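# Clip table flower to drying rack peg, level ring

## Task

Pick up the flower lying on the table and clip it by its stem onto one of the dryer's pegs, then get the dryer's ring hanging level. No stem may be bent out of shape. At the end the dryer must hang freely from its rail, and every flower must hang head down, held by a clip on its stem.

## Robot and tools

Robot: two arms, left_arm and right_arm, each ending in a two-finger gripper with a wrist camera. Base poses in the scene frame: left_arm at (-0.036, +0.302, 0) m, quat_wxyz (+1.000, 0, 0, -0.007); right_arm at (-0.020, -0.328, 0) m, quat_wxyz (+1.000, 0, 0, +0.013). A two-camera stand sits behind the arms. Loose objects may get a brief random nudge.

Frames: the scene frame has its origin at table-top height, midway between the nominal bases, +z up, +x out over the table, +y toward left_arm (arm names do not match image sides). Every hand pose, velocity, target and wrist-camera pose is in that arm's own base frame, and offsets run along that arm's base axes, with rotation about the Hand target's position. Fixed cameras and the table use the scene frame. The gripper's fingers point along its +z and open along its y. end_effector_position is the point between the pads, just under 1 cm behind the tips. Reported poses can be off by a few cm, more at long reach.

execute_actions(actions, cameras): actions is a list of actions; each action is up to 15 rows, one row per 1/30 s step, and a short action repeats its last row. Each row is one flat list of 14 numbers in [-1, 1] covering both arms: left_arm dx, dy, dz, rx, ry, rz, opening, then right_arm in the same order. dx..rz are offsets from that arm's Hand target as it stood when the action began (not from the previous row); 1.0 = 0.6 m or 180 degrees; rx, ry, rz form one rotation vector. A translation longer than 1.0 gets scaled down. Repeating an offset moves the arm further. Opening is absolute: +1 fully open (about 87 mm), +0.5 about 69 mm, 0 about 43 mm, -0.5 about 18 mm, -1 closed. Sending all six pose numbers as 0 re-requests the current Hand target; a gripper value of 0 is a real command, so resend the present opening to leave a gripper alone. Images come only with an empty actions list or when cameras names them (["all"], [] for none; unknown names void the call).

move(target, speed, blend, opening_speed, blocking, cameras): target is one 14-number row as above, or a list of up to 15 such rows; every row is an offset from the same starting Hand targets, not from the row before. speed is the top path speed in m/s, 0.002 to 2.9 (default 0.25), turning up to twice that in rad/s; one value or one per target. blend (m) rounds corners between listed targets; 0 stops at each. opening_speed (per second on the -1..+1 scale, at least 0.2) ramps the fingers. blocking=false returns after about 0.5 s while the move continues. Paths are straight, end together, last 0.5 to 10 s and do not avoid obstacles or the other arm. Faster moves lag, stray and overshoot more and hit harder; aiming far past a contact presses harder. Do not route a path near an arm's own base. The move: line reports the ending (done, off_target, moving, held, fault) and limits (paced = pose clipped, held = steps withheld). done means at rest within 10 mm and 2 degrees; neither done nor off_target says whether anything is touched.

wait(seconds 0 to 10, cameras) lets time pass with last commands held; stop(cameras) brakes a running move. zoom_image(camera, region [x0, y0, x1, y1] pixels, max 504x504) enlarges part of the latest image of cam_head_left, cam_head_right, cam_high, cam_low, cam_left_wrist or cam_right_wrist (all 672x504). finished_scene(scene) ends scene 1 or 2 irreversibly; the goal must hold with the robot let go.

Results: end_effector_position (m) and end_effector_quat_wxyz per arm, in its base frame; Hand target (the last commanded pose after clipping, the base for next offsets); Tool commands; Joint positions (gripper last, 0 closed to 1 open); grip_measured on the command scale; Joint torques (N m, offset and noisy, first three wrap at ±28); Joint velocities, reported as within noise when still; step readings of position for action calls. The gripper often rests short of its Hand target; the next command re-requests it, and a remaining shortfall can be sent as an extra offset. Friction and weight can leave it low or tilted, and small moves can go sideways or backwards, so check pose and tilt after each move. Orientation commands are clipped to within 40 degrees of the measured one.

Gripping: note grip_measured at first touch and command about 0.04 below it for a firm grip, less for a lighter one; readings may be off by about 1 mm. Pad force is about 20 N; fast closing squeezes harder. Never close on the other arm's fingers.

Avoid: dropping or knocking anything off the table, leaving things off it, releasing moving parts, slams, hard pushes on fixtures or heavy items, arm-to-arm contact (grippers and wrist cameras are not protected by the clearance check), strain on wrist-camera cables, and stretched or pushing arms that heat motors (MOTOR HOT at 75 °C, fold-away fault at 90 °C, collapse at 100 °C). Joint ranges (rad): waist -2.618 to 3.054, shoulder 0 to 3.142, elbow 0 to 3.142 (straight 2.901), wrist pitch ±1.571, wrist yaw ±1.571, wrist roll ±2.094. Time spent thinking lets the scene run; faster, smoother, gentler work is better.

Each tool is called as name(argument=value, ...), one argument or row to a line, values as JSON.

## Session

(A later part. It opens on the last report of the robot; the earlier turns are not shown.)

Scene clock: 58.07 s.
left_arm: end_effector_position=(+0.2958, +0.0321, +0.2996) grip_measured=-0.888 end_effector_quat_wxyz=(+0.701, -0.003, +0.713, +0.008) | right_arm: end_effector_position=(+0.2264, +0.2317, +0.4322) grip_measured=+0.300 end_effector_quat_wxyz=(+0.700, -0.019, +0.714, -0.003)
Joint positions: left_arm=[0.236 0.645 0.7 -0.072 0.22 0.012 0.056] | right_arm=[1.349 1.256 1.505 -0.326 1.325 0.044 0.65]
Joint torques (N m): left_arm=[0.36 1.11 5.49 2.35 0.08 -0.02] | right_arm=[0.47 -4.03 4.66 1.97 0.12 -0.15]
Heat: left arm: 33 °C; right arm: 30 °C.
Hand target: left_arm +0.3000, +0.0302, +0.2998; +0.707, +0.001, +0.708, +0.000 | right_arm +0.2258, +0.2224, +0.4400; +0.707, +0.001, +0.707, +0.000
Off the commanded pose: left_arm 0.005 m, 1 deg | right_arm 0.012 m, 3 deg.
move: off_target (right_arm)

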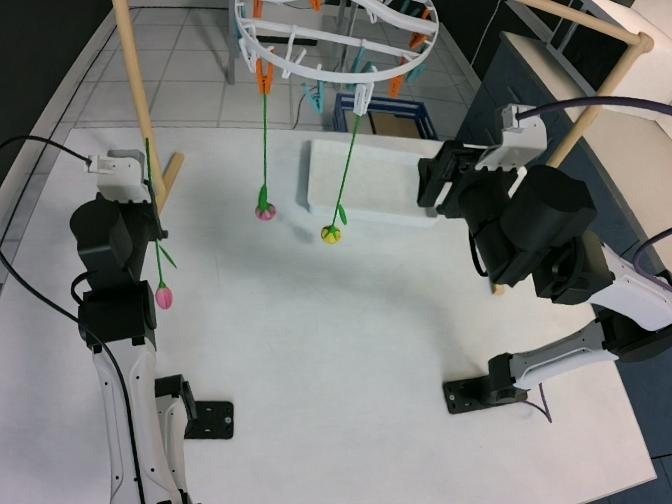

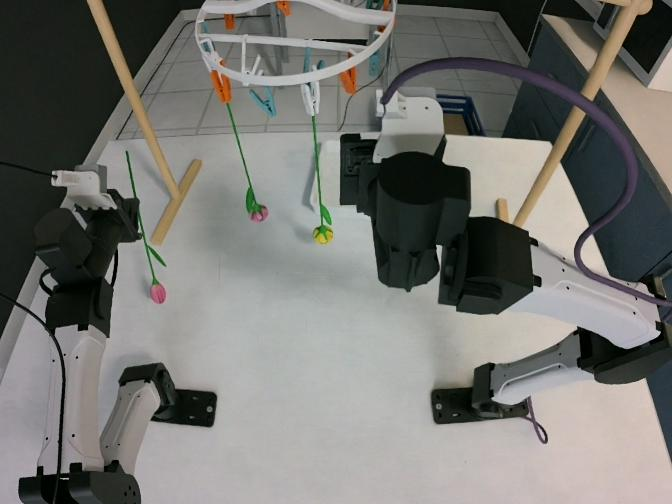

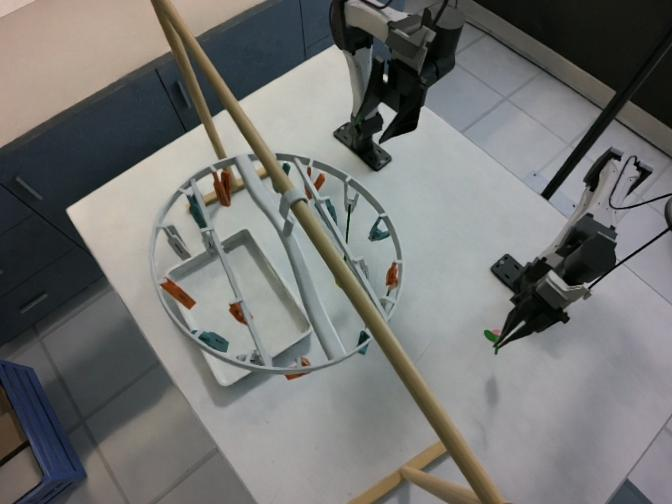

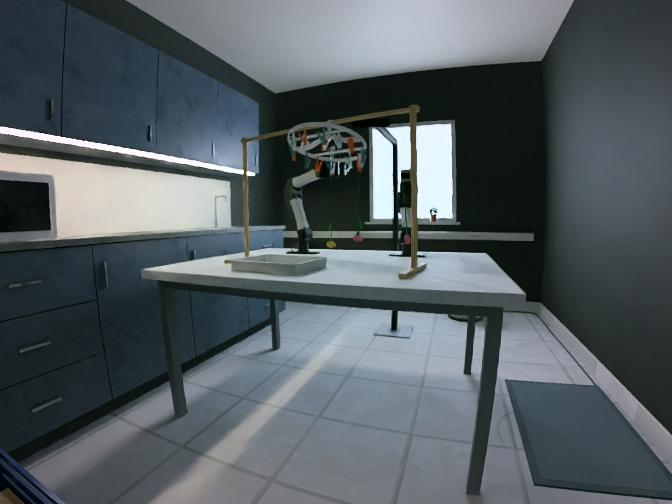

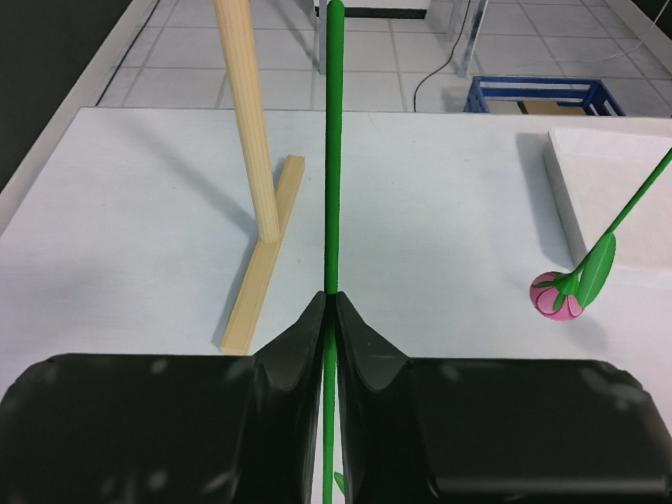

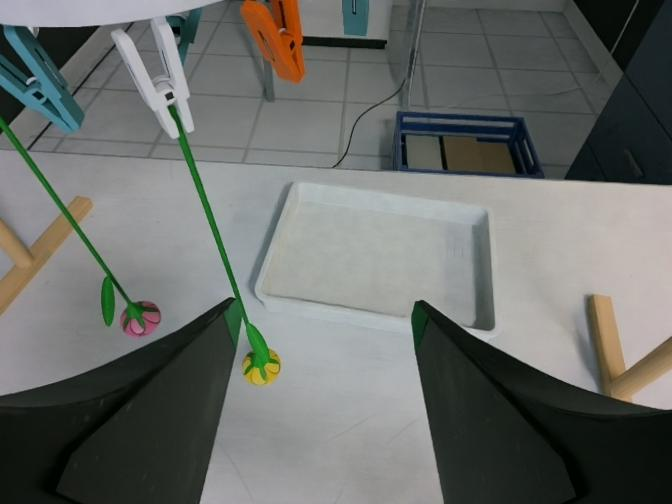

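zoom_image(
  camera="cam_head_left",
  region=[70, 120, 230, 320],
)

zoom_image(
  camera="cam_head_right",
  region=[30, 130, 190, 330],
)

zoom_image(
  camera="cam_right_wrist",
  region=[0, 0, 400, 300],
)

zoom_image(
  camera="cam_head_left",
  region=[380, 90, 600, 290],
)

zoom_image(
  camera="cam_head_right",
  region=[320, 60, 500, 260],
)

Scaled by 2.520 from the camera's 672x504 image, which has a finer 960x720 frame.

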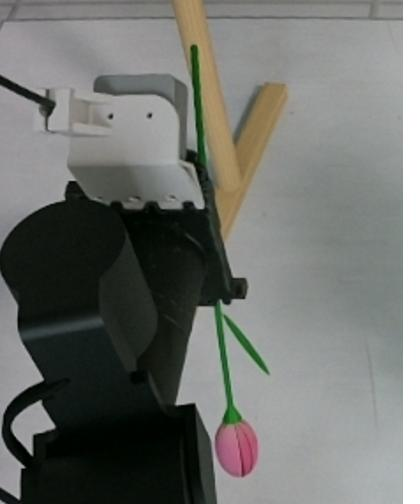

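Scaled by 2.520 from the camera's 672x504 image, which has a finer 960x720 frame.

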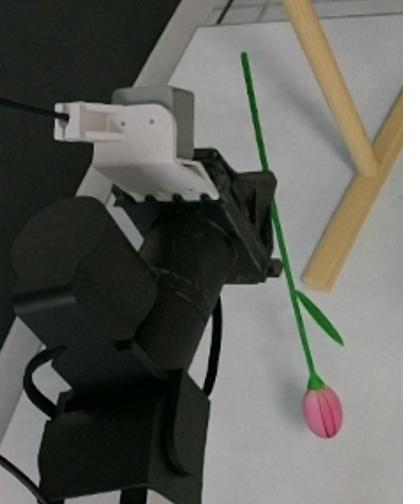

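Scaled by 1.260 from the camera's 672x504 image, which has a finer 960x720 frame.

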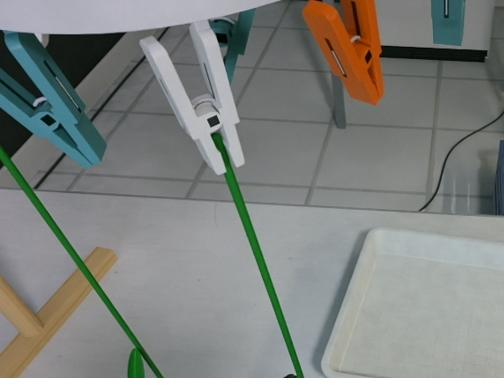

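Scaled by 2.291 from the camera's 672x504 image, which has a finer 960x720 frame.

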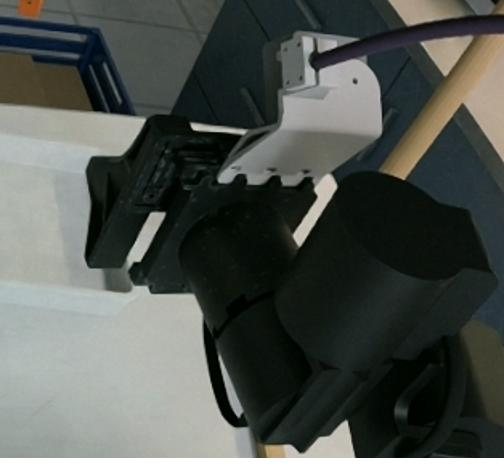

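Scaled by 2.520 from the camera's 672x504 image, which has a finer 960x720 frame.

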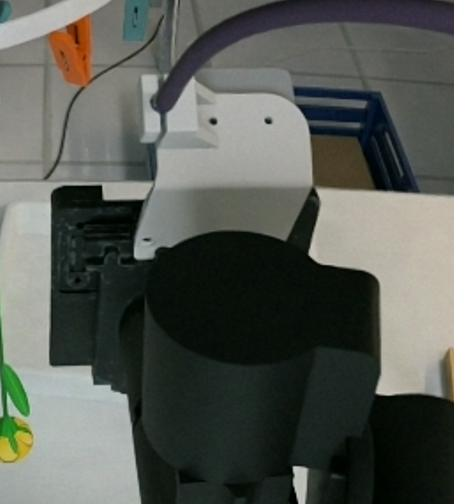

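move(
  target=[0,0,0,0,0,0,-1,0.05,0.0833,0.0,0,0,0,0.3],
  speed=0.15,
  cameras=["cam_head_left","cam_head_right","cam_right_wrist"],
)

Scene clock: 69.60 s.
left_arm: end_effector_position=(+0.2958, +0.0321, +0.2996) grip_measured=-0.888 end_effector_quat_wxyz=(+0.701, -0.003, +0.713, +0.008) | right_arm: end_effector_position=(+0.2540, +0.2722, +0.4261) grip_measured=+0.300 end_effector_quat_wxyz=(+0.700, -0.012, +0.713, -0.019)
Joint positions: left_arm=[0.236 0.645 0.7 -0.072 0.22 0.012 0.056] | right_arm=[1.291 1.427 1.6 -0.242 1.299 0.023 0.65]
Joint torques (N m): left_arm=[0.43 1.17 5.65 2.34 0.07 -0.06] | right_arm=[-0.31 -4.12 7.39 2 -0.2 -0.14]
Heat: left arm: 31 °C; right arm: 30 °C.
Hand target: left_arm +0.3000, +0.0302, +0.2998; +0.707, +0.001, +0.708, +0.000 | right_arm +0.2558, +0.2724, +0.4400; +0.707, +0.001, +0.707, +0.000
Off the commanded pose: left_arm 0.005 m, 1 deg | right_arm 0.014 m, 3 deg.
move: off_target (right_arm)
Images, in order (width x height): cam_head_left 672x504, cam_head_right 672x504, cam_right_wrist 672x504.

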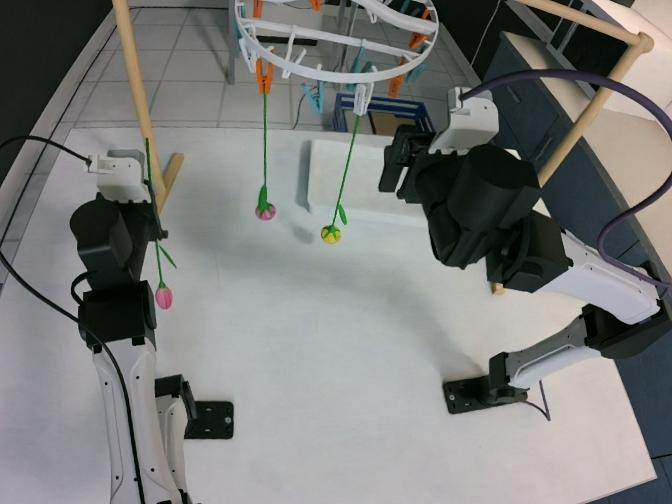

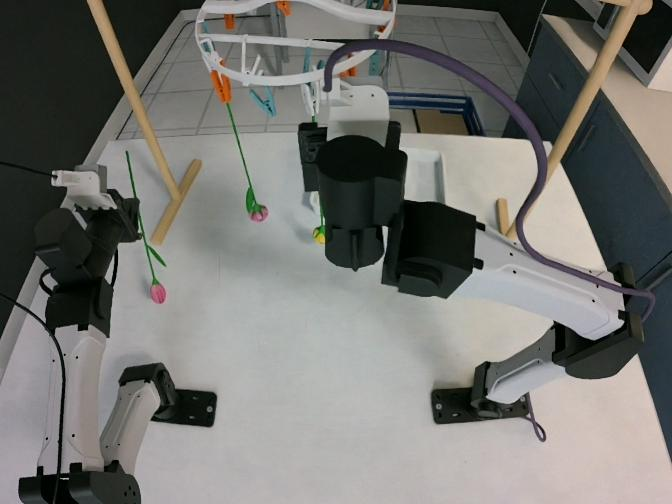

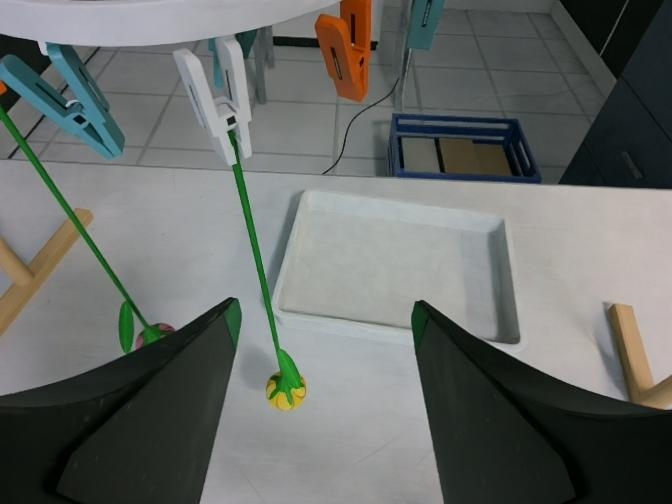

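zoom_image(
  camera="cam_right_wrist",
  region=[0, 0, 240, 180],
)

zoom_image(
  camera="cam_right_wrist",
  region=[150, 0, 460, 200],
)

zoom_image(
  camera="cam_head_left",
  region=[300, 0, 460, 120],
)

Scaled by 2.100 from the camera's 672x504 image, which has a finer 960x720 frame.

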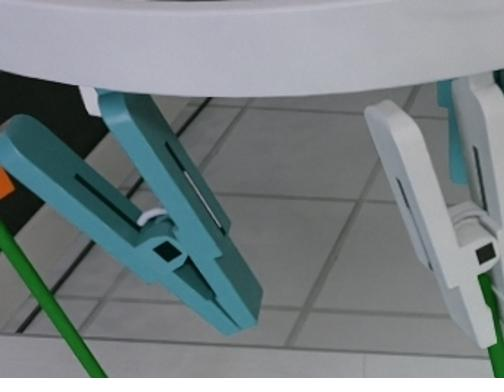

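Scaled by 1.626 from the camera's 672x504 image, which has a finer 960x720 frame.

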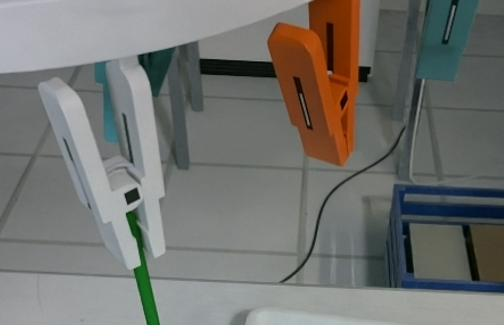

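Scaled by 3.150 from the camera's 672x504 image, which has a finer 960x720 frame.

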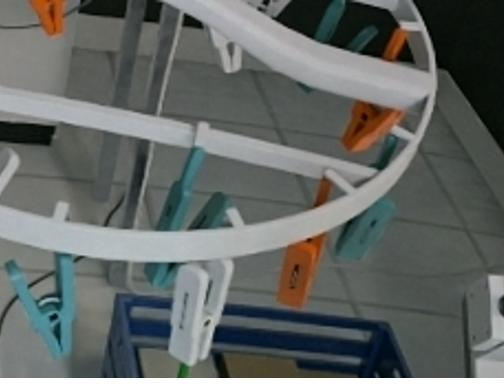

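move(
  target=[0,0,0,0,0,0,-1,0.0563,0.1397,0.0583,0,0,0.15,0.15],
  speed=0.15,
  cameras=["cam_head_left","cam_head_right","cam_right_wrist","cam_high"],
)

Scene clock: 79.00 s.
left_arm: end_effector_position=(+0.2958, +0.0321, +0.2996) grip_measured=-0.888 end_effector_quat_wxyz=(+0.701, -0.003, +0.713, +0.008) | right_arm: end_effector_position=(+0.2912, +0.3549, +0.4749) grip_measured=+0.150 end_effector_quat_wxyz=(+0.693, -0.148, +0.686, +0.168)
Joint positions: left_arm=[0.236 0.645 0.7 -0.072 0.22 0.012 0.056] | right_arm=[1.123 1.572 1.896 -0.303 0.674 0.013 0.575]
Joint torques (N m): left_arm=[0.36 1.17 5.52 2.38 0.08 -0.04] | right_arm=[-0.25 -4.56 7.25 1.53 -0.25 -0.1]
Heat: left arm: 30 °C; right arm: 31 °C.
Hand target: left_arm +0.3000, +0.0302, +0.2998; +0.707, +0.001, +0.708, +0.000 | right_arm +0.2896, +0.3562, +0.4750; +0.687, -0.165, +0.688, +0.165
Off the commanded pose: left_arm 0.005 m, 1 deg | right_arm 0.002 m, 2 deg.
move: done
Images, in order (width x height): cam_head_left 672x504, cam_head_right 672x504, cam_high 672x504, cam_right_wrist 672x504.

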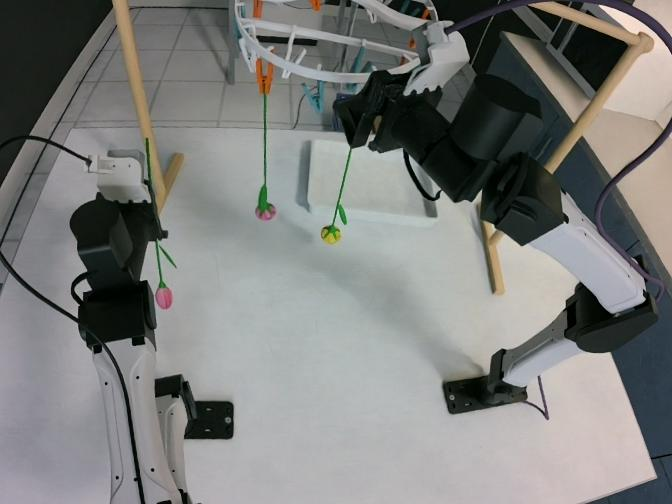

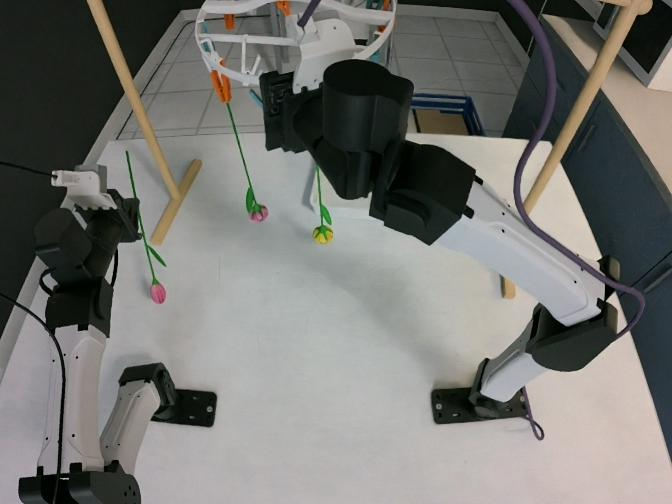

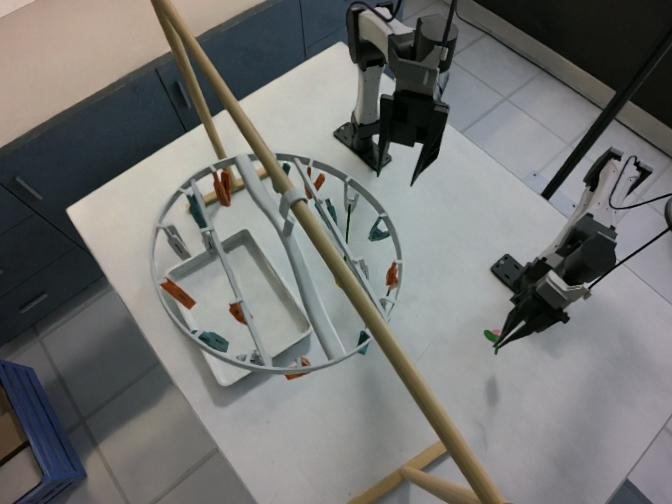

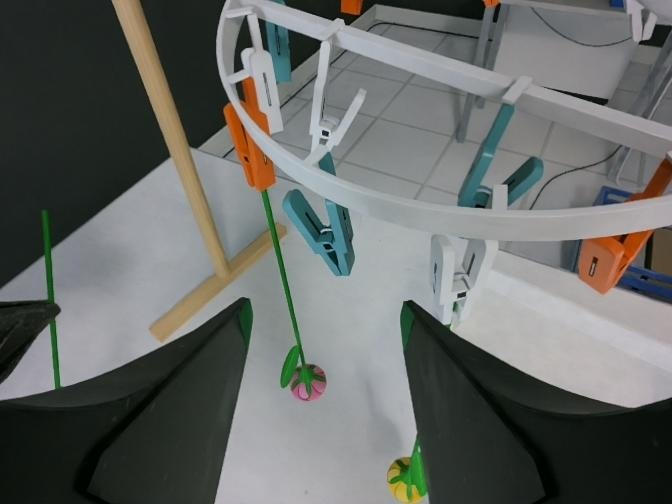

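move(
  target=[0,0,0,0,0,0,-1,0.0792,0.0475,-0.02,0,0,0,0.15],
  speed=0.08,
  cameras=["cam_right_wrist"],
)

Scene clock: 82.63 s.
left_arm: end_effector_position=(+0.2958, +0.0321, +0.2996) grip_measured=-0.888 end_effector_quat_wxyz=(+0.701, -0.003, +0.713, +0.008) | right_arm: end_effector_position=(+0.3385, +0.3827, +0.4547) grip_measured=+0.150 end_effector_quat_wxyz=(+0.684, -0.159, +0.695, +0.159)
Joint positions: left_arm=[0.236 0.645 0.7 -0.072 0.22 0.012 0.056] | right_arm=[1.036 1.736 2.022 -0.303 0.583 0.013 0.575]
Joint torques (N m): left_arm=[0.36 1.25 5.67 2.35 0.09 -0.02] | right_arm=[-0.21 -6.27 7.41 1.96 -0.23 -0.1]
Heat: left arm: 31 °C; right arm: 31 °C.
Hand target: left_arm +0.3000, +0.0302, +0.2998; +0.707, +0.001, +0.708, +0.000 | right_arm +0.3371, +0.3847, +0.4630; +0.687, -0.165, +0.688, +0.165
Off the commanded pose: left_arm 0.005 m, 1 deg | right_arm 0.009 m, 1 deg.
move: done
Images, in order (width x height): cam_right_wrist 672x504.

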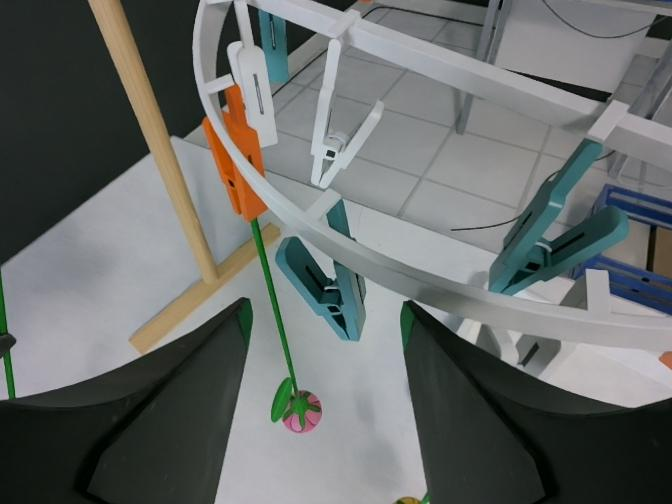

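execute_actions(
  actions=[],
)

zoom_image(
  camera="cam_head_left",
  region=[230, 0, 430, 150],
)

zoom_image(
  camera="cam_head_right",
  region=[180, 0, 380, 150],
)

zoom_image(
  camera="cam_high",
  region=[260, 80, 460, 280],
)

zoom_image(
  camera="cam_low",
  region=[275, 110, 385, 190],
)

Scene clock: 83.57 s.
left_arm: end_effector_position=(+0.2958, +0.0321, +0.2996) grip_measured=-0.888 end_effector_quat_wxyz=(+0.701, -0.003, +0.713, +0.008) | right_arm: end_effector_position=(+0.3385, +0.3827, +0.4547) grip_measured=+0.150 end_effector_quat_wxyz=(+0.684, -0.159, +0.695, +0.159)
Joint positions: left_arm=[0.236 0.645 0.7 -0.072 0.22 0.012 0.056] | right_arm=[1.036 1.736 2.022 -0.303 0.583 0.013 0.575]
Joint velocities: within noise
Joint torques (N m): left_arm=[0.39 1.22 5.67 2.36 0.05 -0.07] | right_arm=[-0.21 -6.27 7.42 1.96 -0.23 -0.1]
Heat: left arm: 31 °C; right arm: 31 °C.
Hand target: left_arm +0.3000, +0.0302, +0.2998; +0.707, +0.001, +0.708, +0.000 | right_arm +0.3371, +0.3847, +0.4630; +0.687, -0.165, +0.688, +0.165
Tool commands: left_gripper/opening=-1.0 right_gripper/opening=+0.15
Off the commanded pose: left_arm 0.005 m, 1 deg | right_arm 0.009 m, 1 deg.

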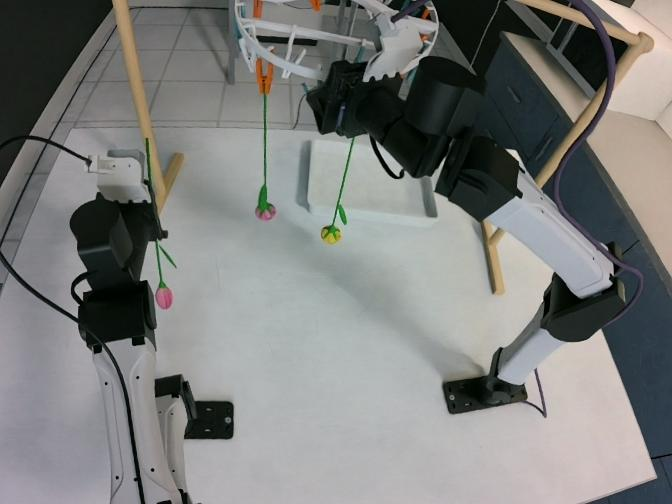

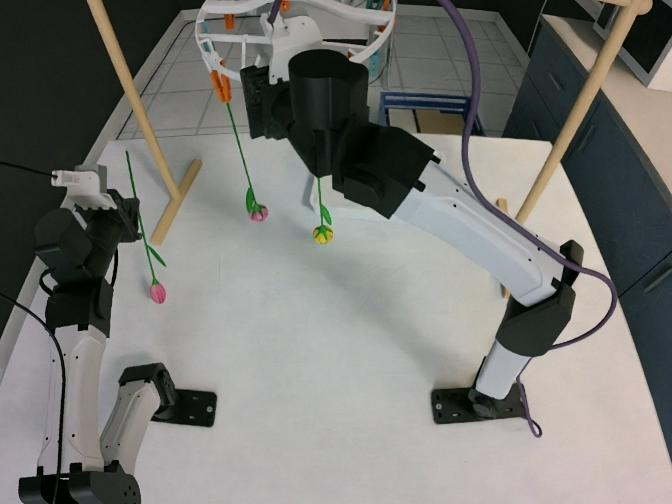

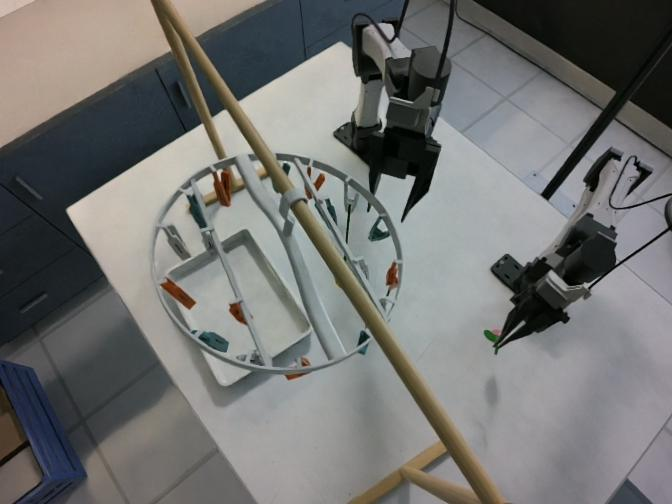

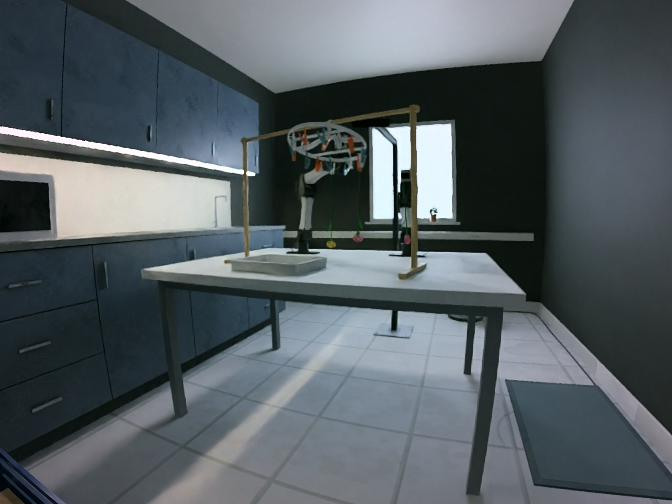

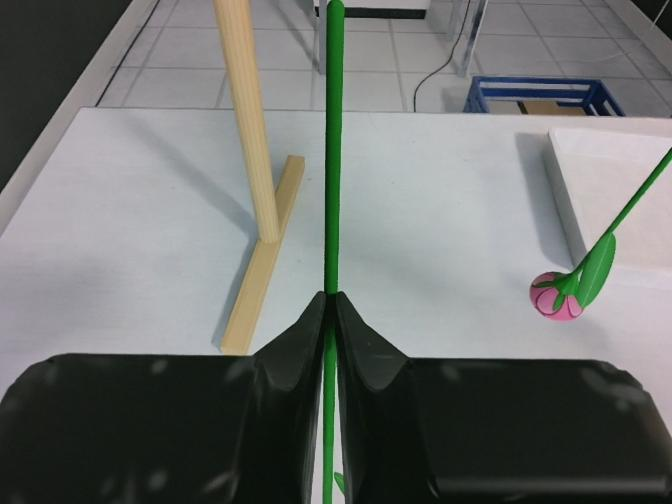

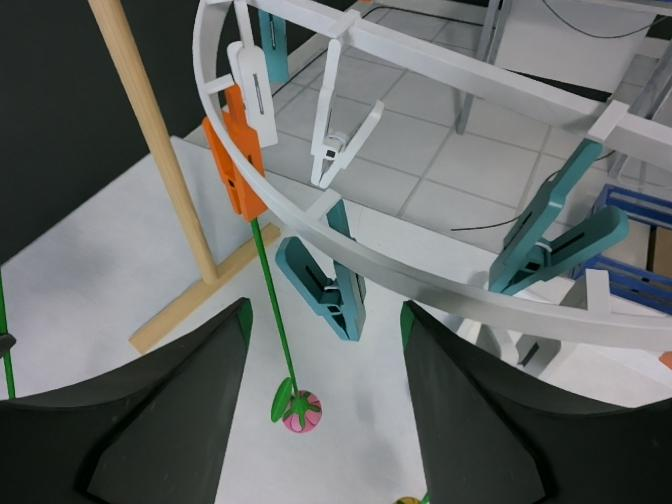

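Scaled by 2.520 from the camera's 672x504 image, which has a finer 960x720 frame.

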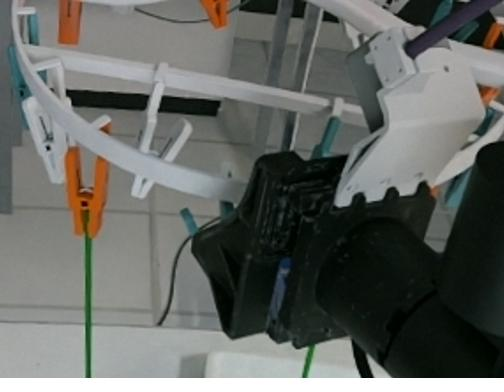

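Scaled by 2.520 from the camera's 672x504 image, which has a finer 960x720 frame.

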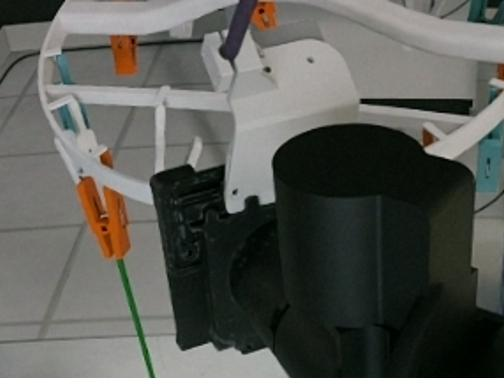

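Scaled by 2.520 from the camera's 672x504 image, which has a finer 960x720 frame.

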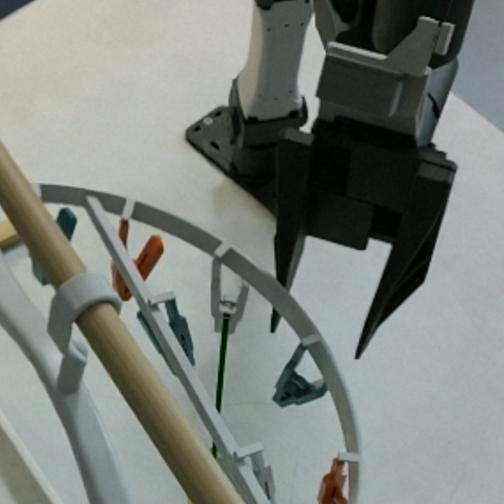

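Scaled by 4.582 from the camera's 672x504 image, which has a finer 960x720 frame.

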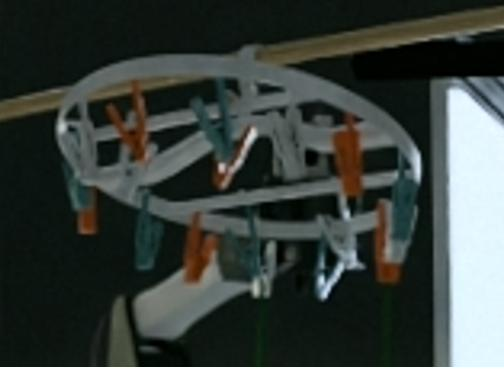

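zoom_image(
  camera="cam_high",
  region=[340, 160, 420, 240],
)

Scaled by 6.300 from the camera's 672x504 image, which has a finer 960x720 frame.

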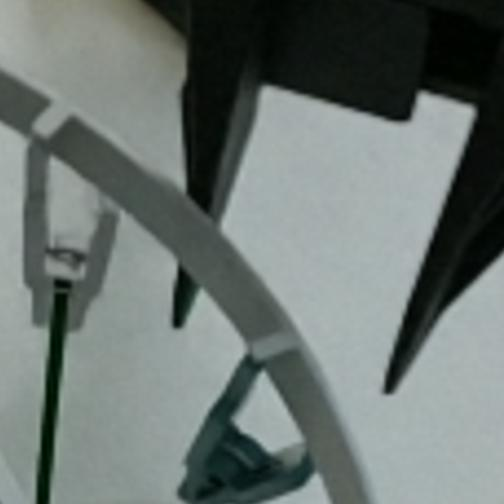

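move(
  target=[0,0,0,0,0,0,-1,0.0315,0.019,0.0067,0,0,0,0.15],
  speed=0.06,
  cameras=["cam_right_wrist","cam_high"],
)

zoom_image(
  camera="cam_high",
  region=[340, 160, 420, 240],
)

Scene clock: 87.23 s.
left_arm: end_effector_position=(+0.2958, +0.0321, +0.2996) grip_measured=-0.888 end_effector_quat_wxyz=(+0.701, -0.003, +0.713, +0.008) | right_arm: end_effector_position=(+0.3518, +0.4030, +0.4586) grip_measured=+0.150 end_effector_quat_wxyz=(+0.682, -0.167, +0.691, +0.169)
Joint positions: left_arm=[0.236 0.645 0.7 -0.072 0.22 0.012 0.056] | right_arm=[1.022 1.841 2.167 -0.34 0.542 0.013 0.575]
Joint torques (N m): left_arm=[0.39 1.05 5.5 2.37 0.04 -0.04] | right_arm=[-0.53 -7.41 7.42 1.86 -0.14 -0.1]
Heat: left arm: 31 °C; right arm: 32 °C.
Hand target: left_arm +0.3000, +0.0302, +0.2998; +0.707, +0.001, +0.708, +0.000 | right_arm +0.3560, +0.3961, +0.4670; +0.687, -0.165, +0.688, +0.165
Off the commanded pose: left_arm 0.005 m, 1 deg | right_arm 0.012 m, 1 deg.
move: off_target (right_arm)
Images, in order (width x height): cam_high 672x504, cam_right_wrist 672x504.

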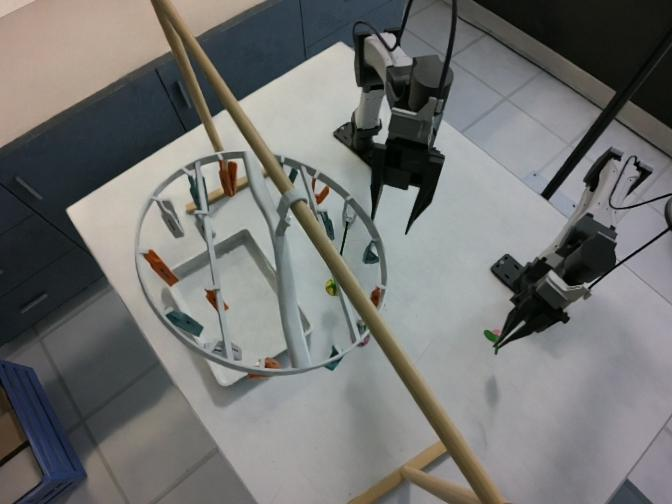

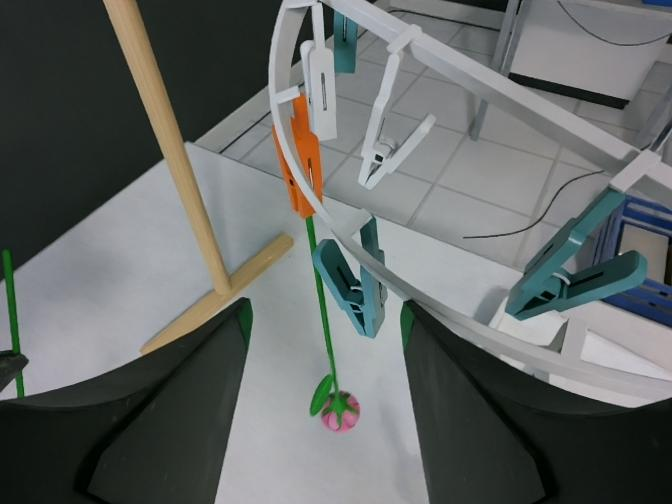

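Scaled by 6.300 from the camera's 672x504 image, which has a finer 960x720 frame.

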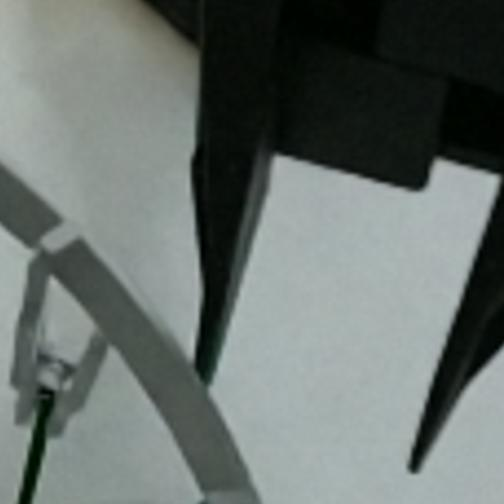

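wait(
  seconds=1,
  cameras=["cam_right_wrist","cam_high","cam_low","cam_head_right"],
)

zoom_image(
  camera="cam_high",
  region=[120, 130, 440, 390],
)

zoom_image(
  camera="cam_low",
  region=[275, 100, 385, 190],
)

Scene clock: 89.00 s.
left_arm: end_effector_position=(+0.2958, +0.0321, +0.2996) grip_measured=-0.888 end_effector_quat_wxyz=(+0.701, -0.003, +0.713, +0.008) | right_arm: end_effector_position=(+0.3518, +0.4030, +0.4586) grip_measured=+0.150 end_effector_quat_wxyz=(+0.682, -0.167, +0.691, +0.169)
Joint positions: left_arm=[0.236 0.645 0.7 -0.072 0.22 0.012 0.056] | right_arm=[1.022 1.841 2.167 -0.34 0.542 0.013 0.575]
Joint torques (N m): left_arm=[0.27 1.09 5.7 2.37 0.06 -0.02] | right_arm=[-0.54 -7.39 7.42 1.86 -0.15 -0.1]
Heat: left arm: 31 °C; right arm: 32 °C.
Hand target: left_arm +0.3000, +0.0302, +0.2998; +0.707, +0.001, +0.708, +0.000 | right_arm +0.3560, +0.3961, +0.4670; +0.687, -0.165, +0.688, +0.165
Tool commands: left_gripper/opening=-1.0 right_gripper/opening=+0.15
Off the commanded pose: left_arm 0.005 m, 1 deg | right_arm 0.012 m, 1 deg.
wait: 1.00 s; at rest from the start
Images, in order (width x height): cam_head_right 672x504, cam_high 672x504, cam_low 672x504, cam_right_wrist 672x504.

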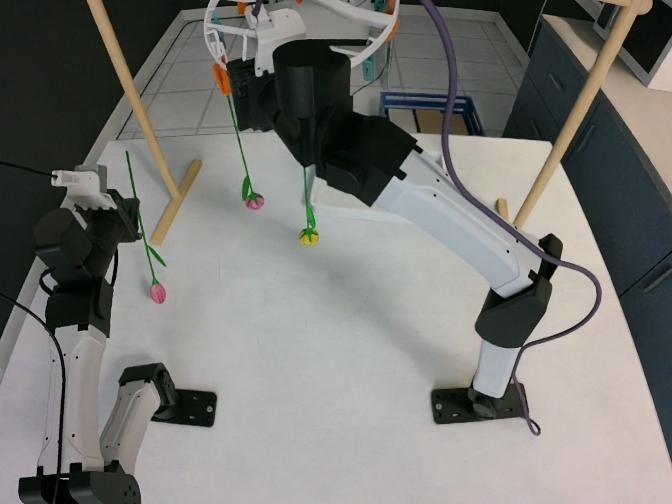

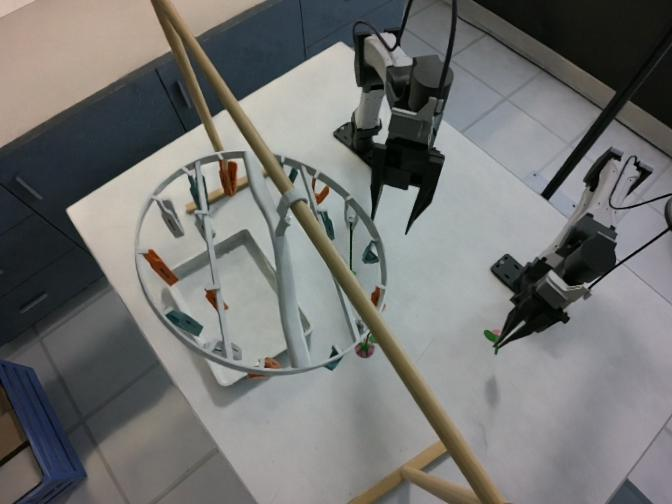

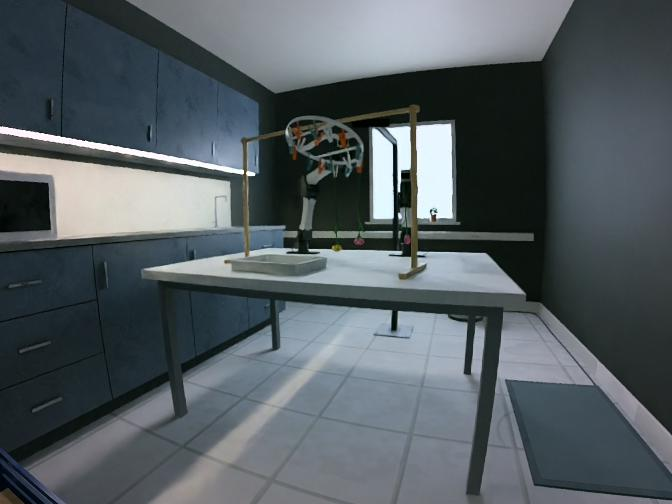

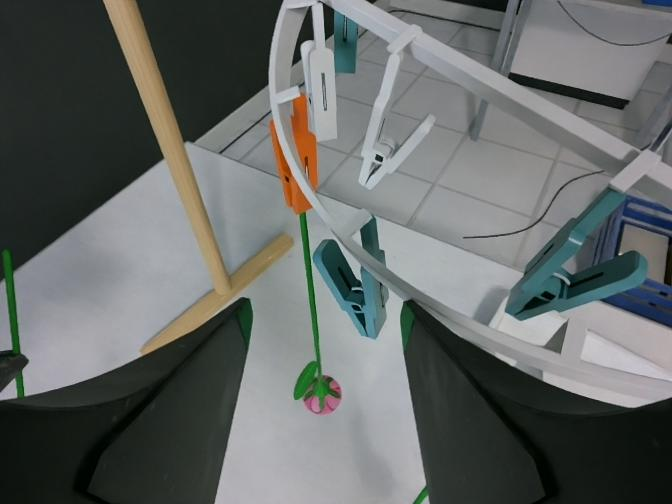

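Scaled by 1.575 from the camera's 672x504 image, which has a finer 960x720 frame.

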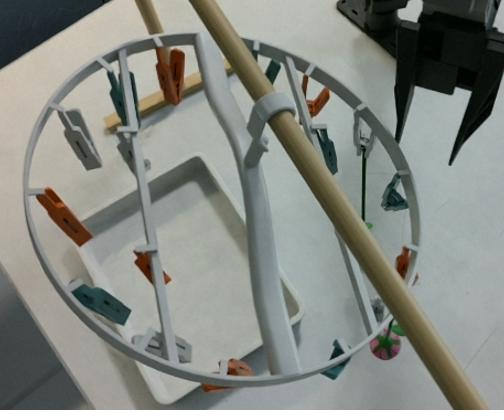

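Scaled by 4.582 from the camera's 672x504 image, which has a finer 960x720 frame.

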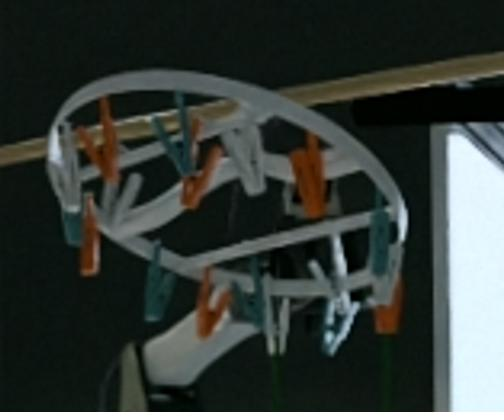

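move(
  target=[
    [0,0,0,0,0,0,-1,-0.09,-0.044,-0.0267,0,0,0,0.15],
  ],
  speed=0.06,
  cameras=["cam_right_wrist","cam_high","cam_low"],
)

wait(
  seconds=1.5,
  cameras=["cam_right_wrist","cam_high","cam_low","cam_head_left"],
)

Scene clock: 92.43 s.
left_arm: end_effector_position=(+0.2958, +0.0321, +0.2996) grip_measured=-0.888 end_effector_quat_wxyz=(+0.701, -0.003, +0.713, +0.008) | right_arm: end_effector_position=(+0.3026, +0.3796, +0.4320) grip_measured=+0.150 end_effector_quat_wxyz=(+0.669, -0.185, +0.702, +0.159)
Joint positions: left_arm=[0.236 0.645 0.7 -0.072 0.22 0.012 0.056] | right_arm=[1.107 1.623 1.837 -0.28 0.614 0.013 0.575]
Joint torques (N m): left_arm=[0.35 1.31 5.67 2.36 0.06 -0.04] | right_arm=[0.51 -8.18 5.01 2.43 0.1 -0.07]
Heat: left arm: 31 °C; right arm: 32 °C.
Hand target: left_arm +0.3000, +0.0302, +0.2998; +0.707, +0.001, +0.708, +0.000 | right_arm +0.3020, +0.3697, +0.4510; +0.687, -0.165, +0.688, +0.165
Off the commanded pose: left_arm 0.005 m, 1 deg | right_arm 0.021 m, 4 deg.
move: off_target (right_arm)
Images, in order (width x height): cam_high 672x504, cam_low 672x504, cam_right_wrist 672x504.

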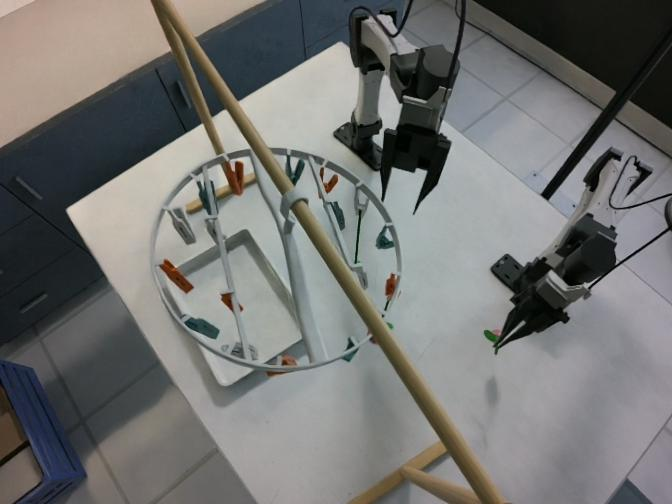

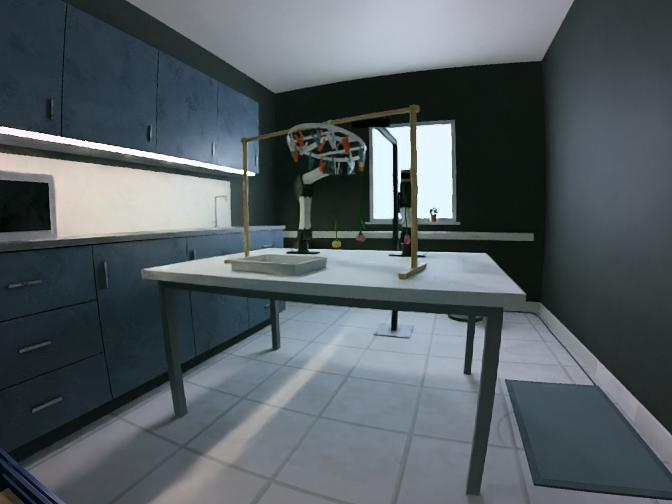

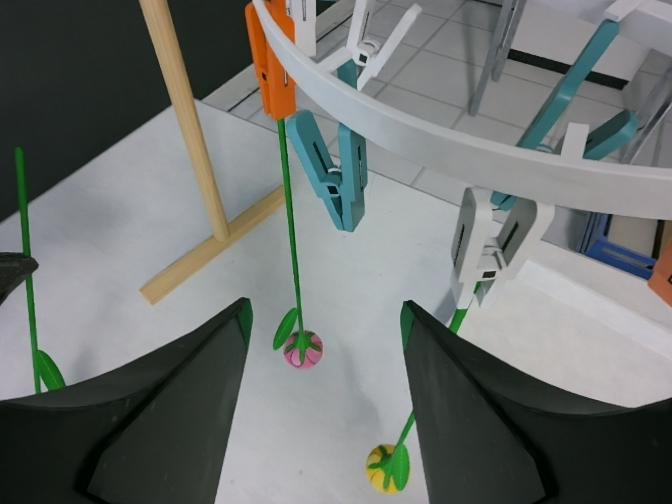

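Scene clock: 93.93 s.
left_arm: end_effector_position=(+0.2958, +0.0321, +0.2996) grip_measured=-0.888 end_effector_quat_wxyz=(+0.701, -0.003, +0.713, +0.008) | right_arm: end_effector_position=(+0.3026, +0.3796, +0.4320) grip_measured=+0.150 end_effector_quat_wxyz=(+0.669, -0.185, +0.702, +0.159)
Joint positions: left_arm=[0.236 0.645 0.7 -0.072 0.22 0.012 0.056] | right_arm=[1.107 1.623 1.837 -0.28 0.614 0.013 0.575]
Joint torques (N m): left_arm=[0.38 1.22 5.75 2.37 0.09 -0.02] | right_arm=[0.51 -8.18 5.01 2.42 0.1 -0.07]
Heat: left arm: 31 °C; right arm: 32 °C.
Hand target: left_arm +0.3000, +0.0302, +0.2998; +0.707, +0.001, +0.708, +0.000 | right_arm +0.3020, +0.3697, +0.4510; +0.687, -0.165, +0.688, +0.165
Tool commands: left_gripper/opening=-1.0 right_gripper/opening=+0.15
Off the commanded pose: left_arm 0.005 m, 1 deg | right_arm 0.021 m, 4 deg.
wait: 1.50 s; at rest by 0.17 s
Images, in order (width x height): cam_head_left 672x504, cam_high 672x504, cam_low 672x504, cam_right_wrist 672x504.

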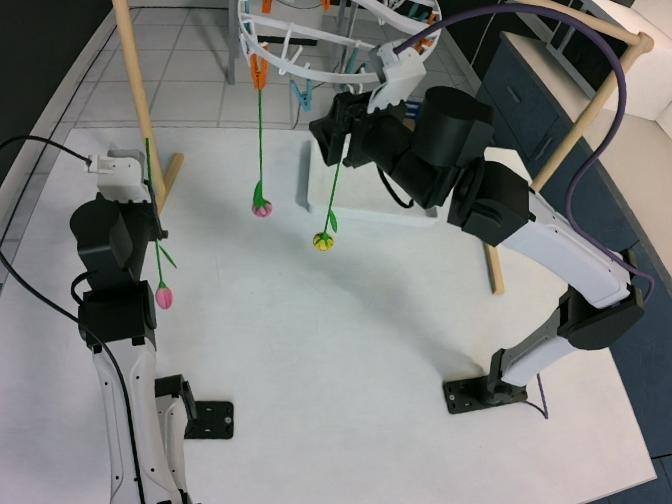

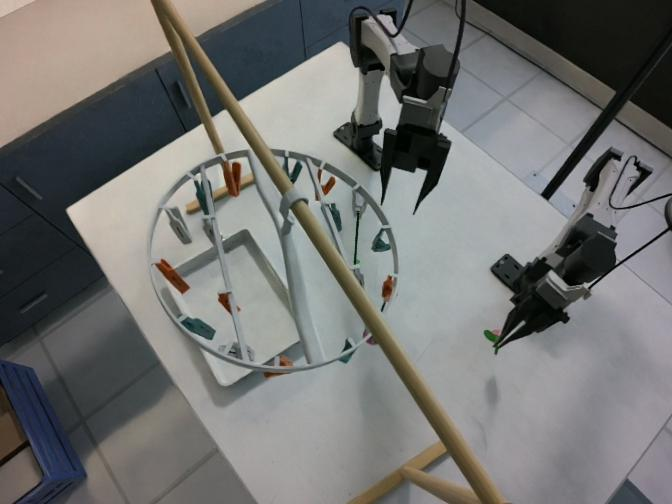

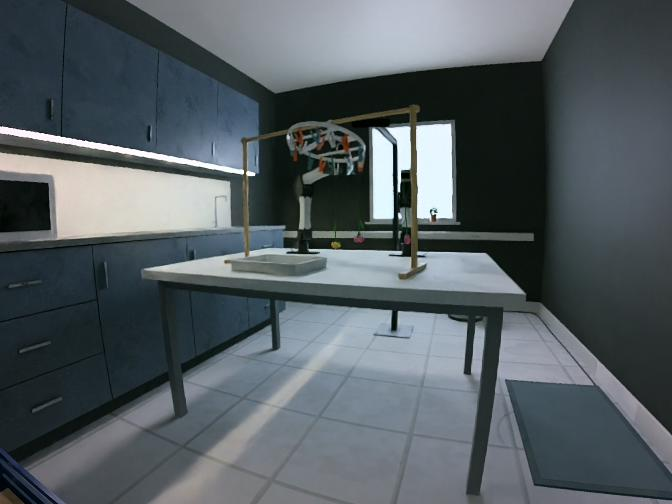

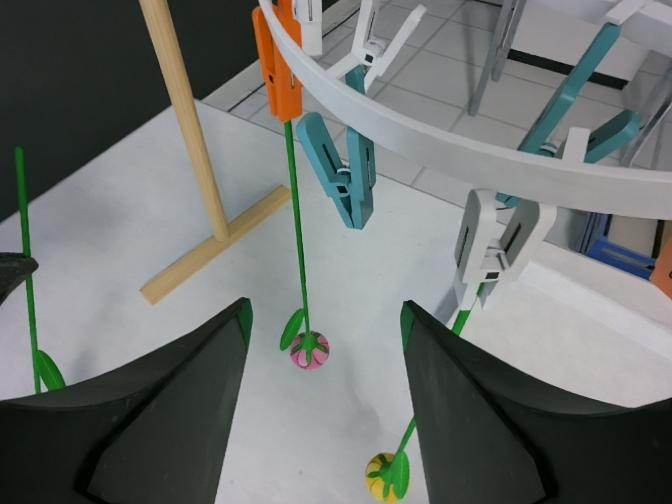

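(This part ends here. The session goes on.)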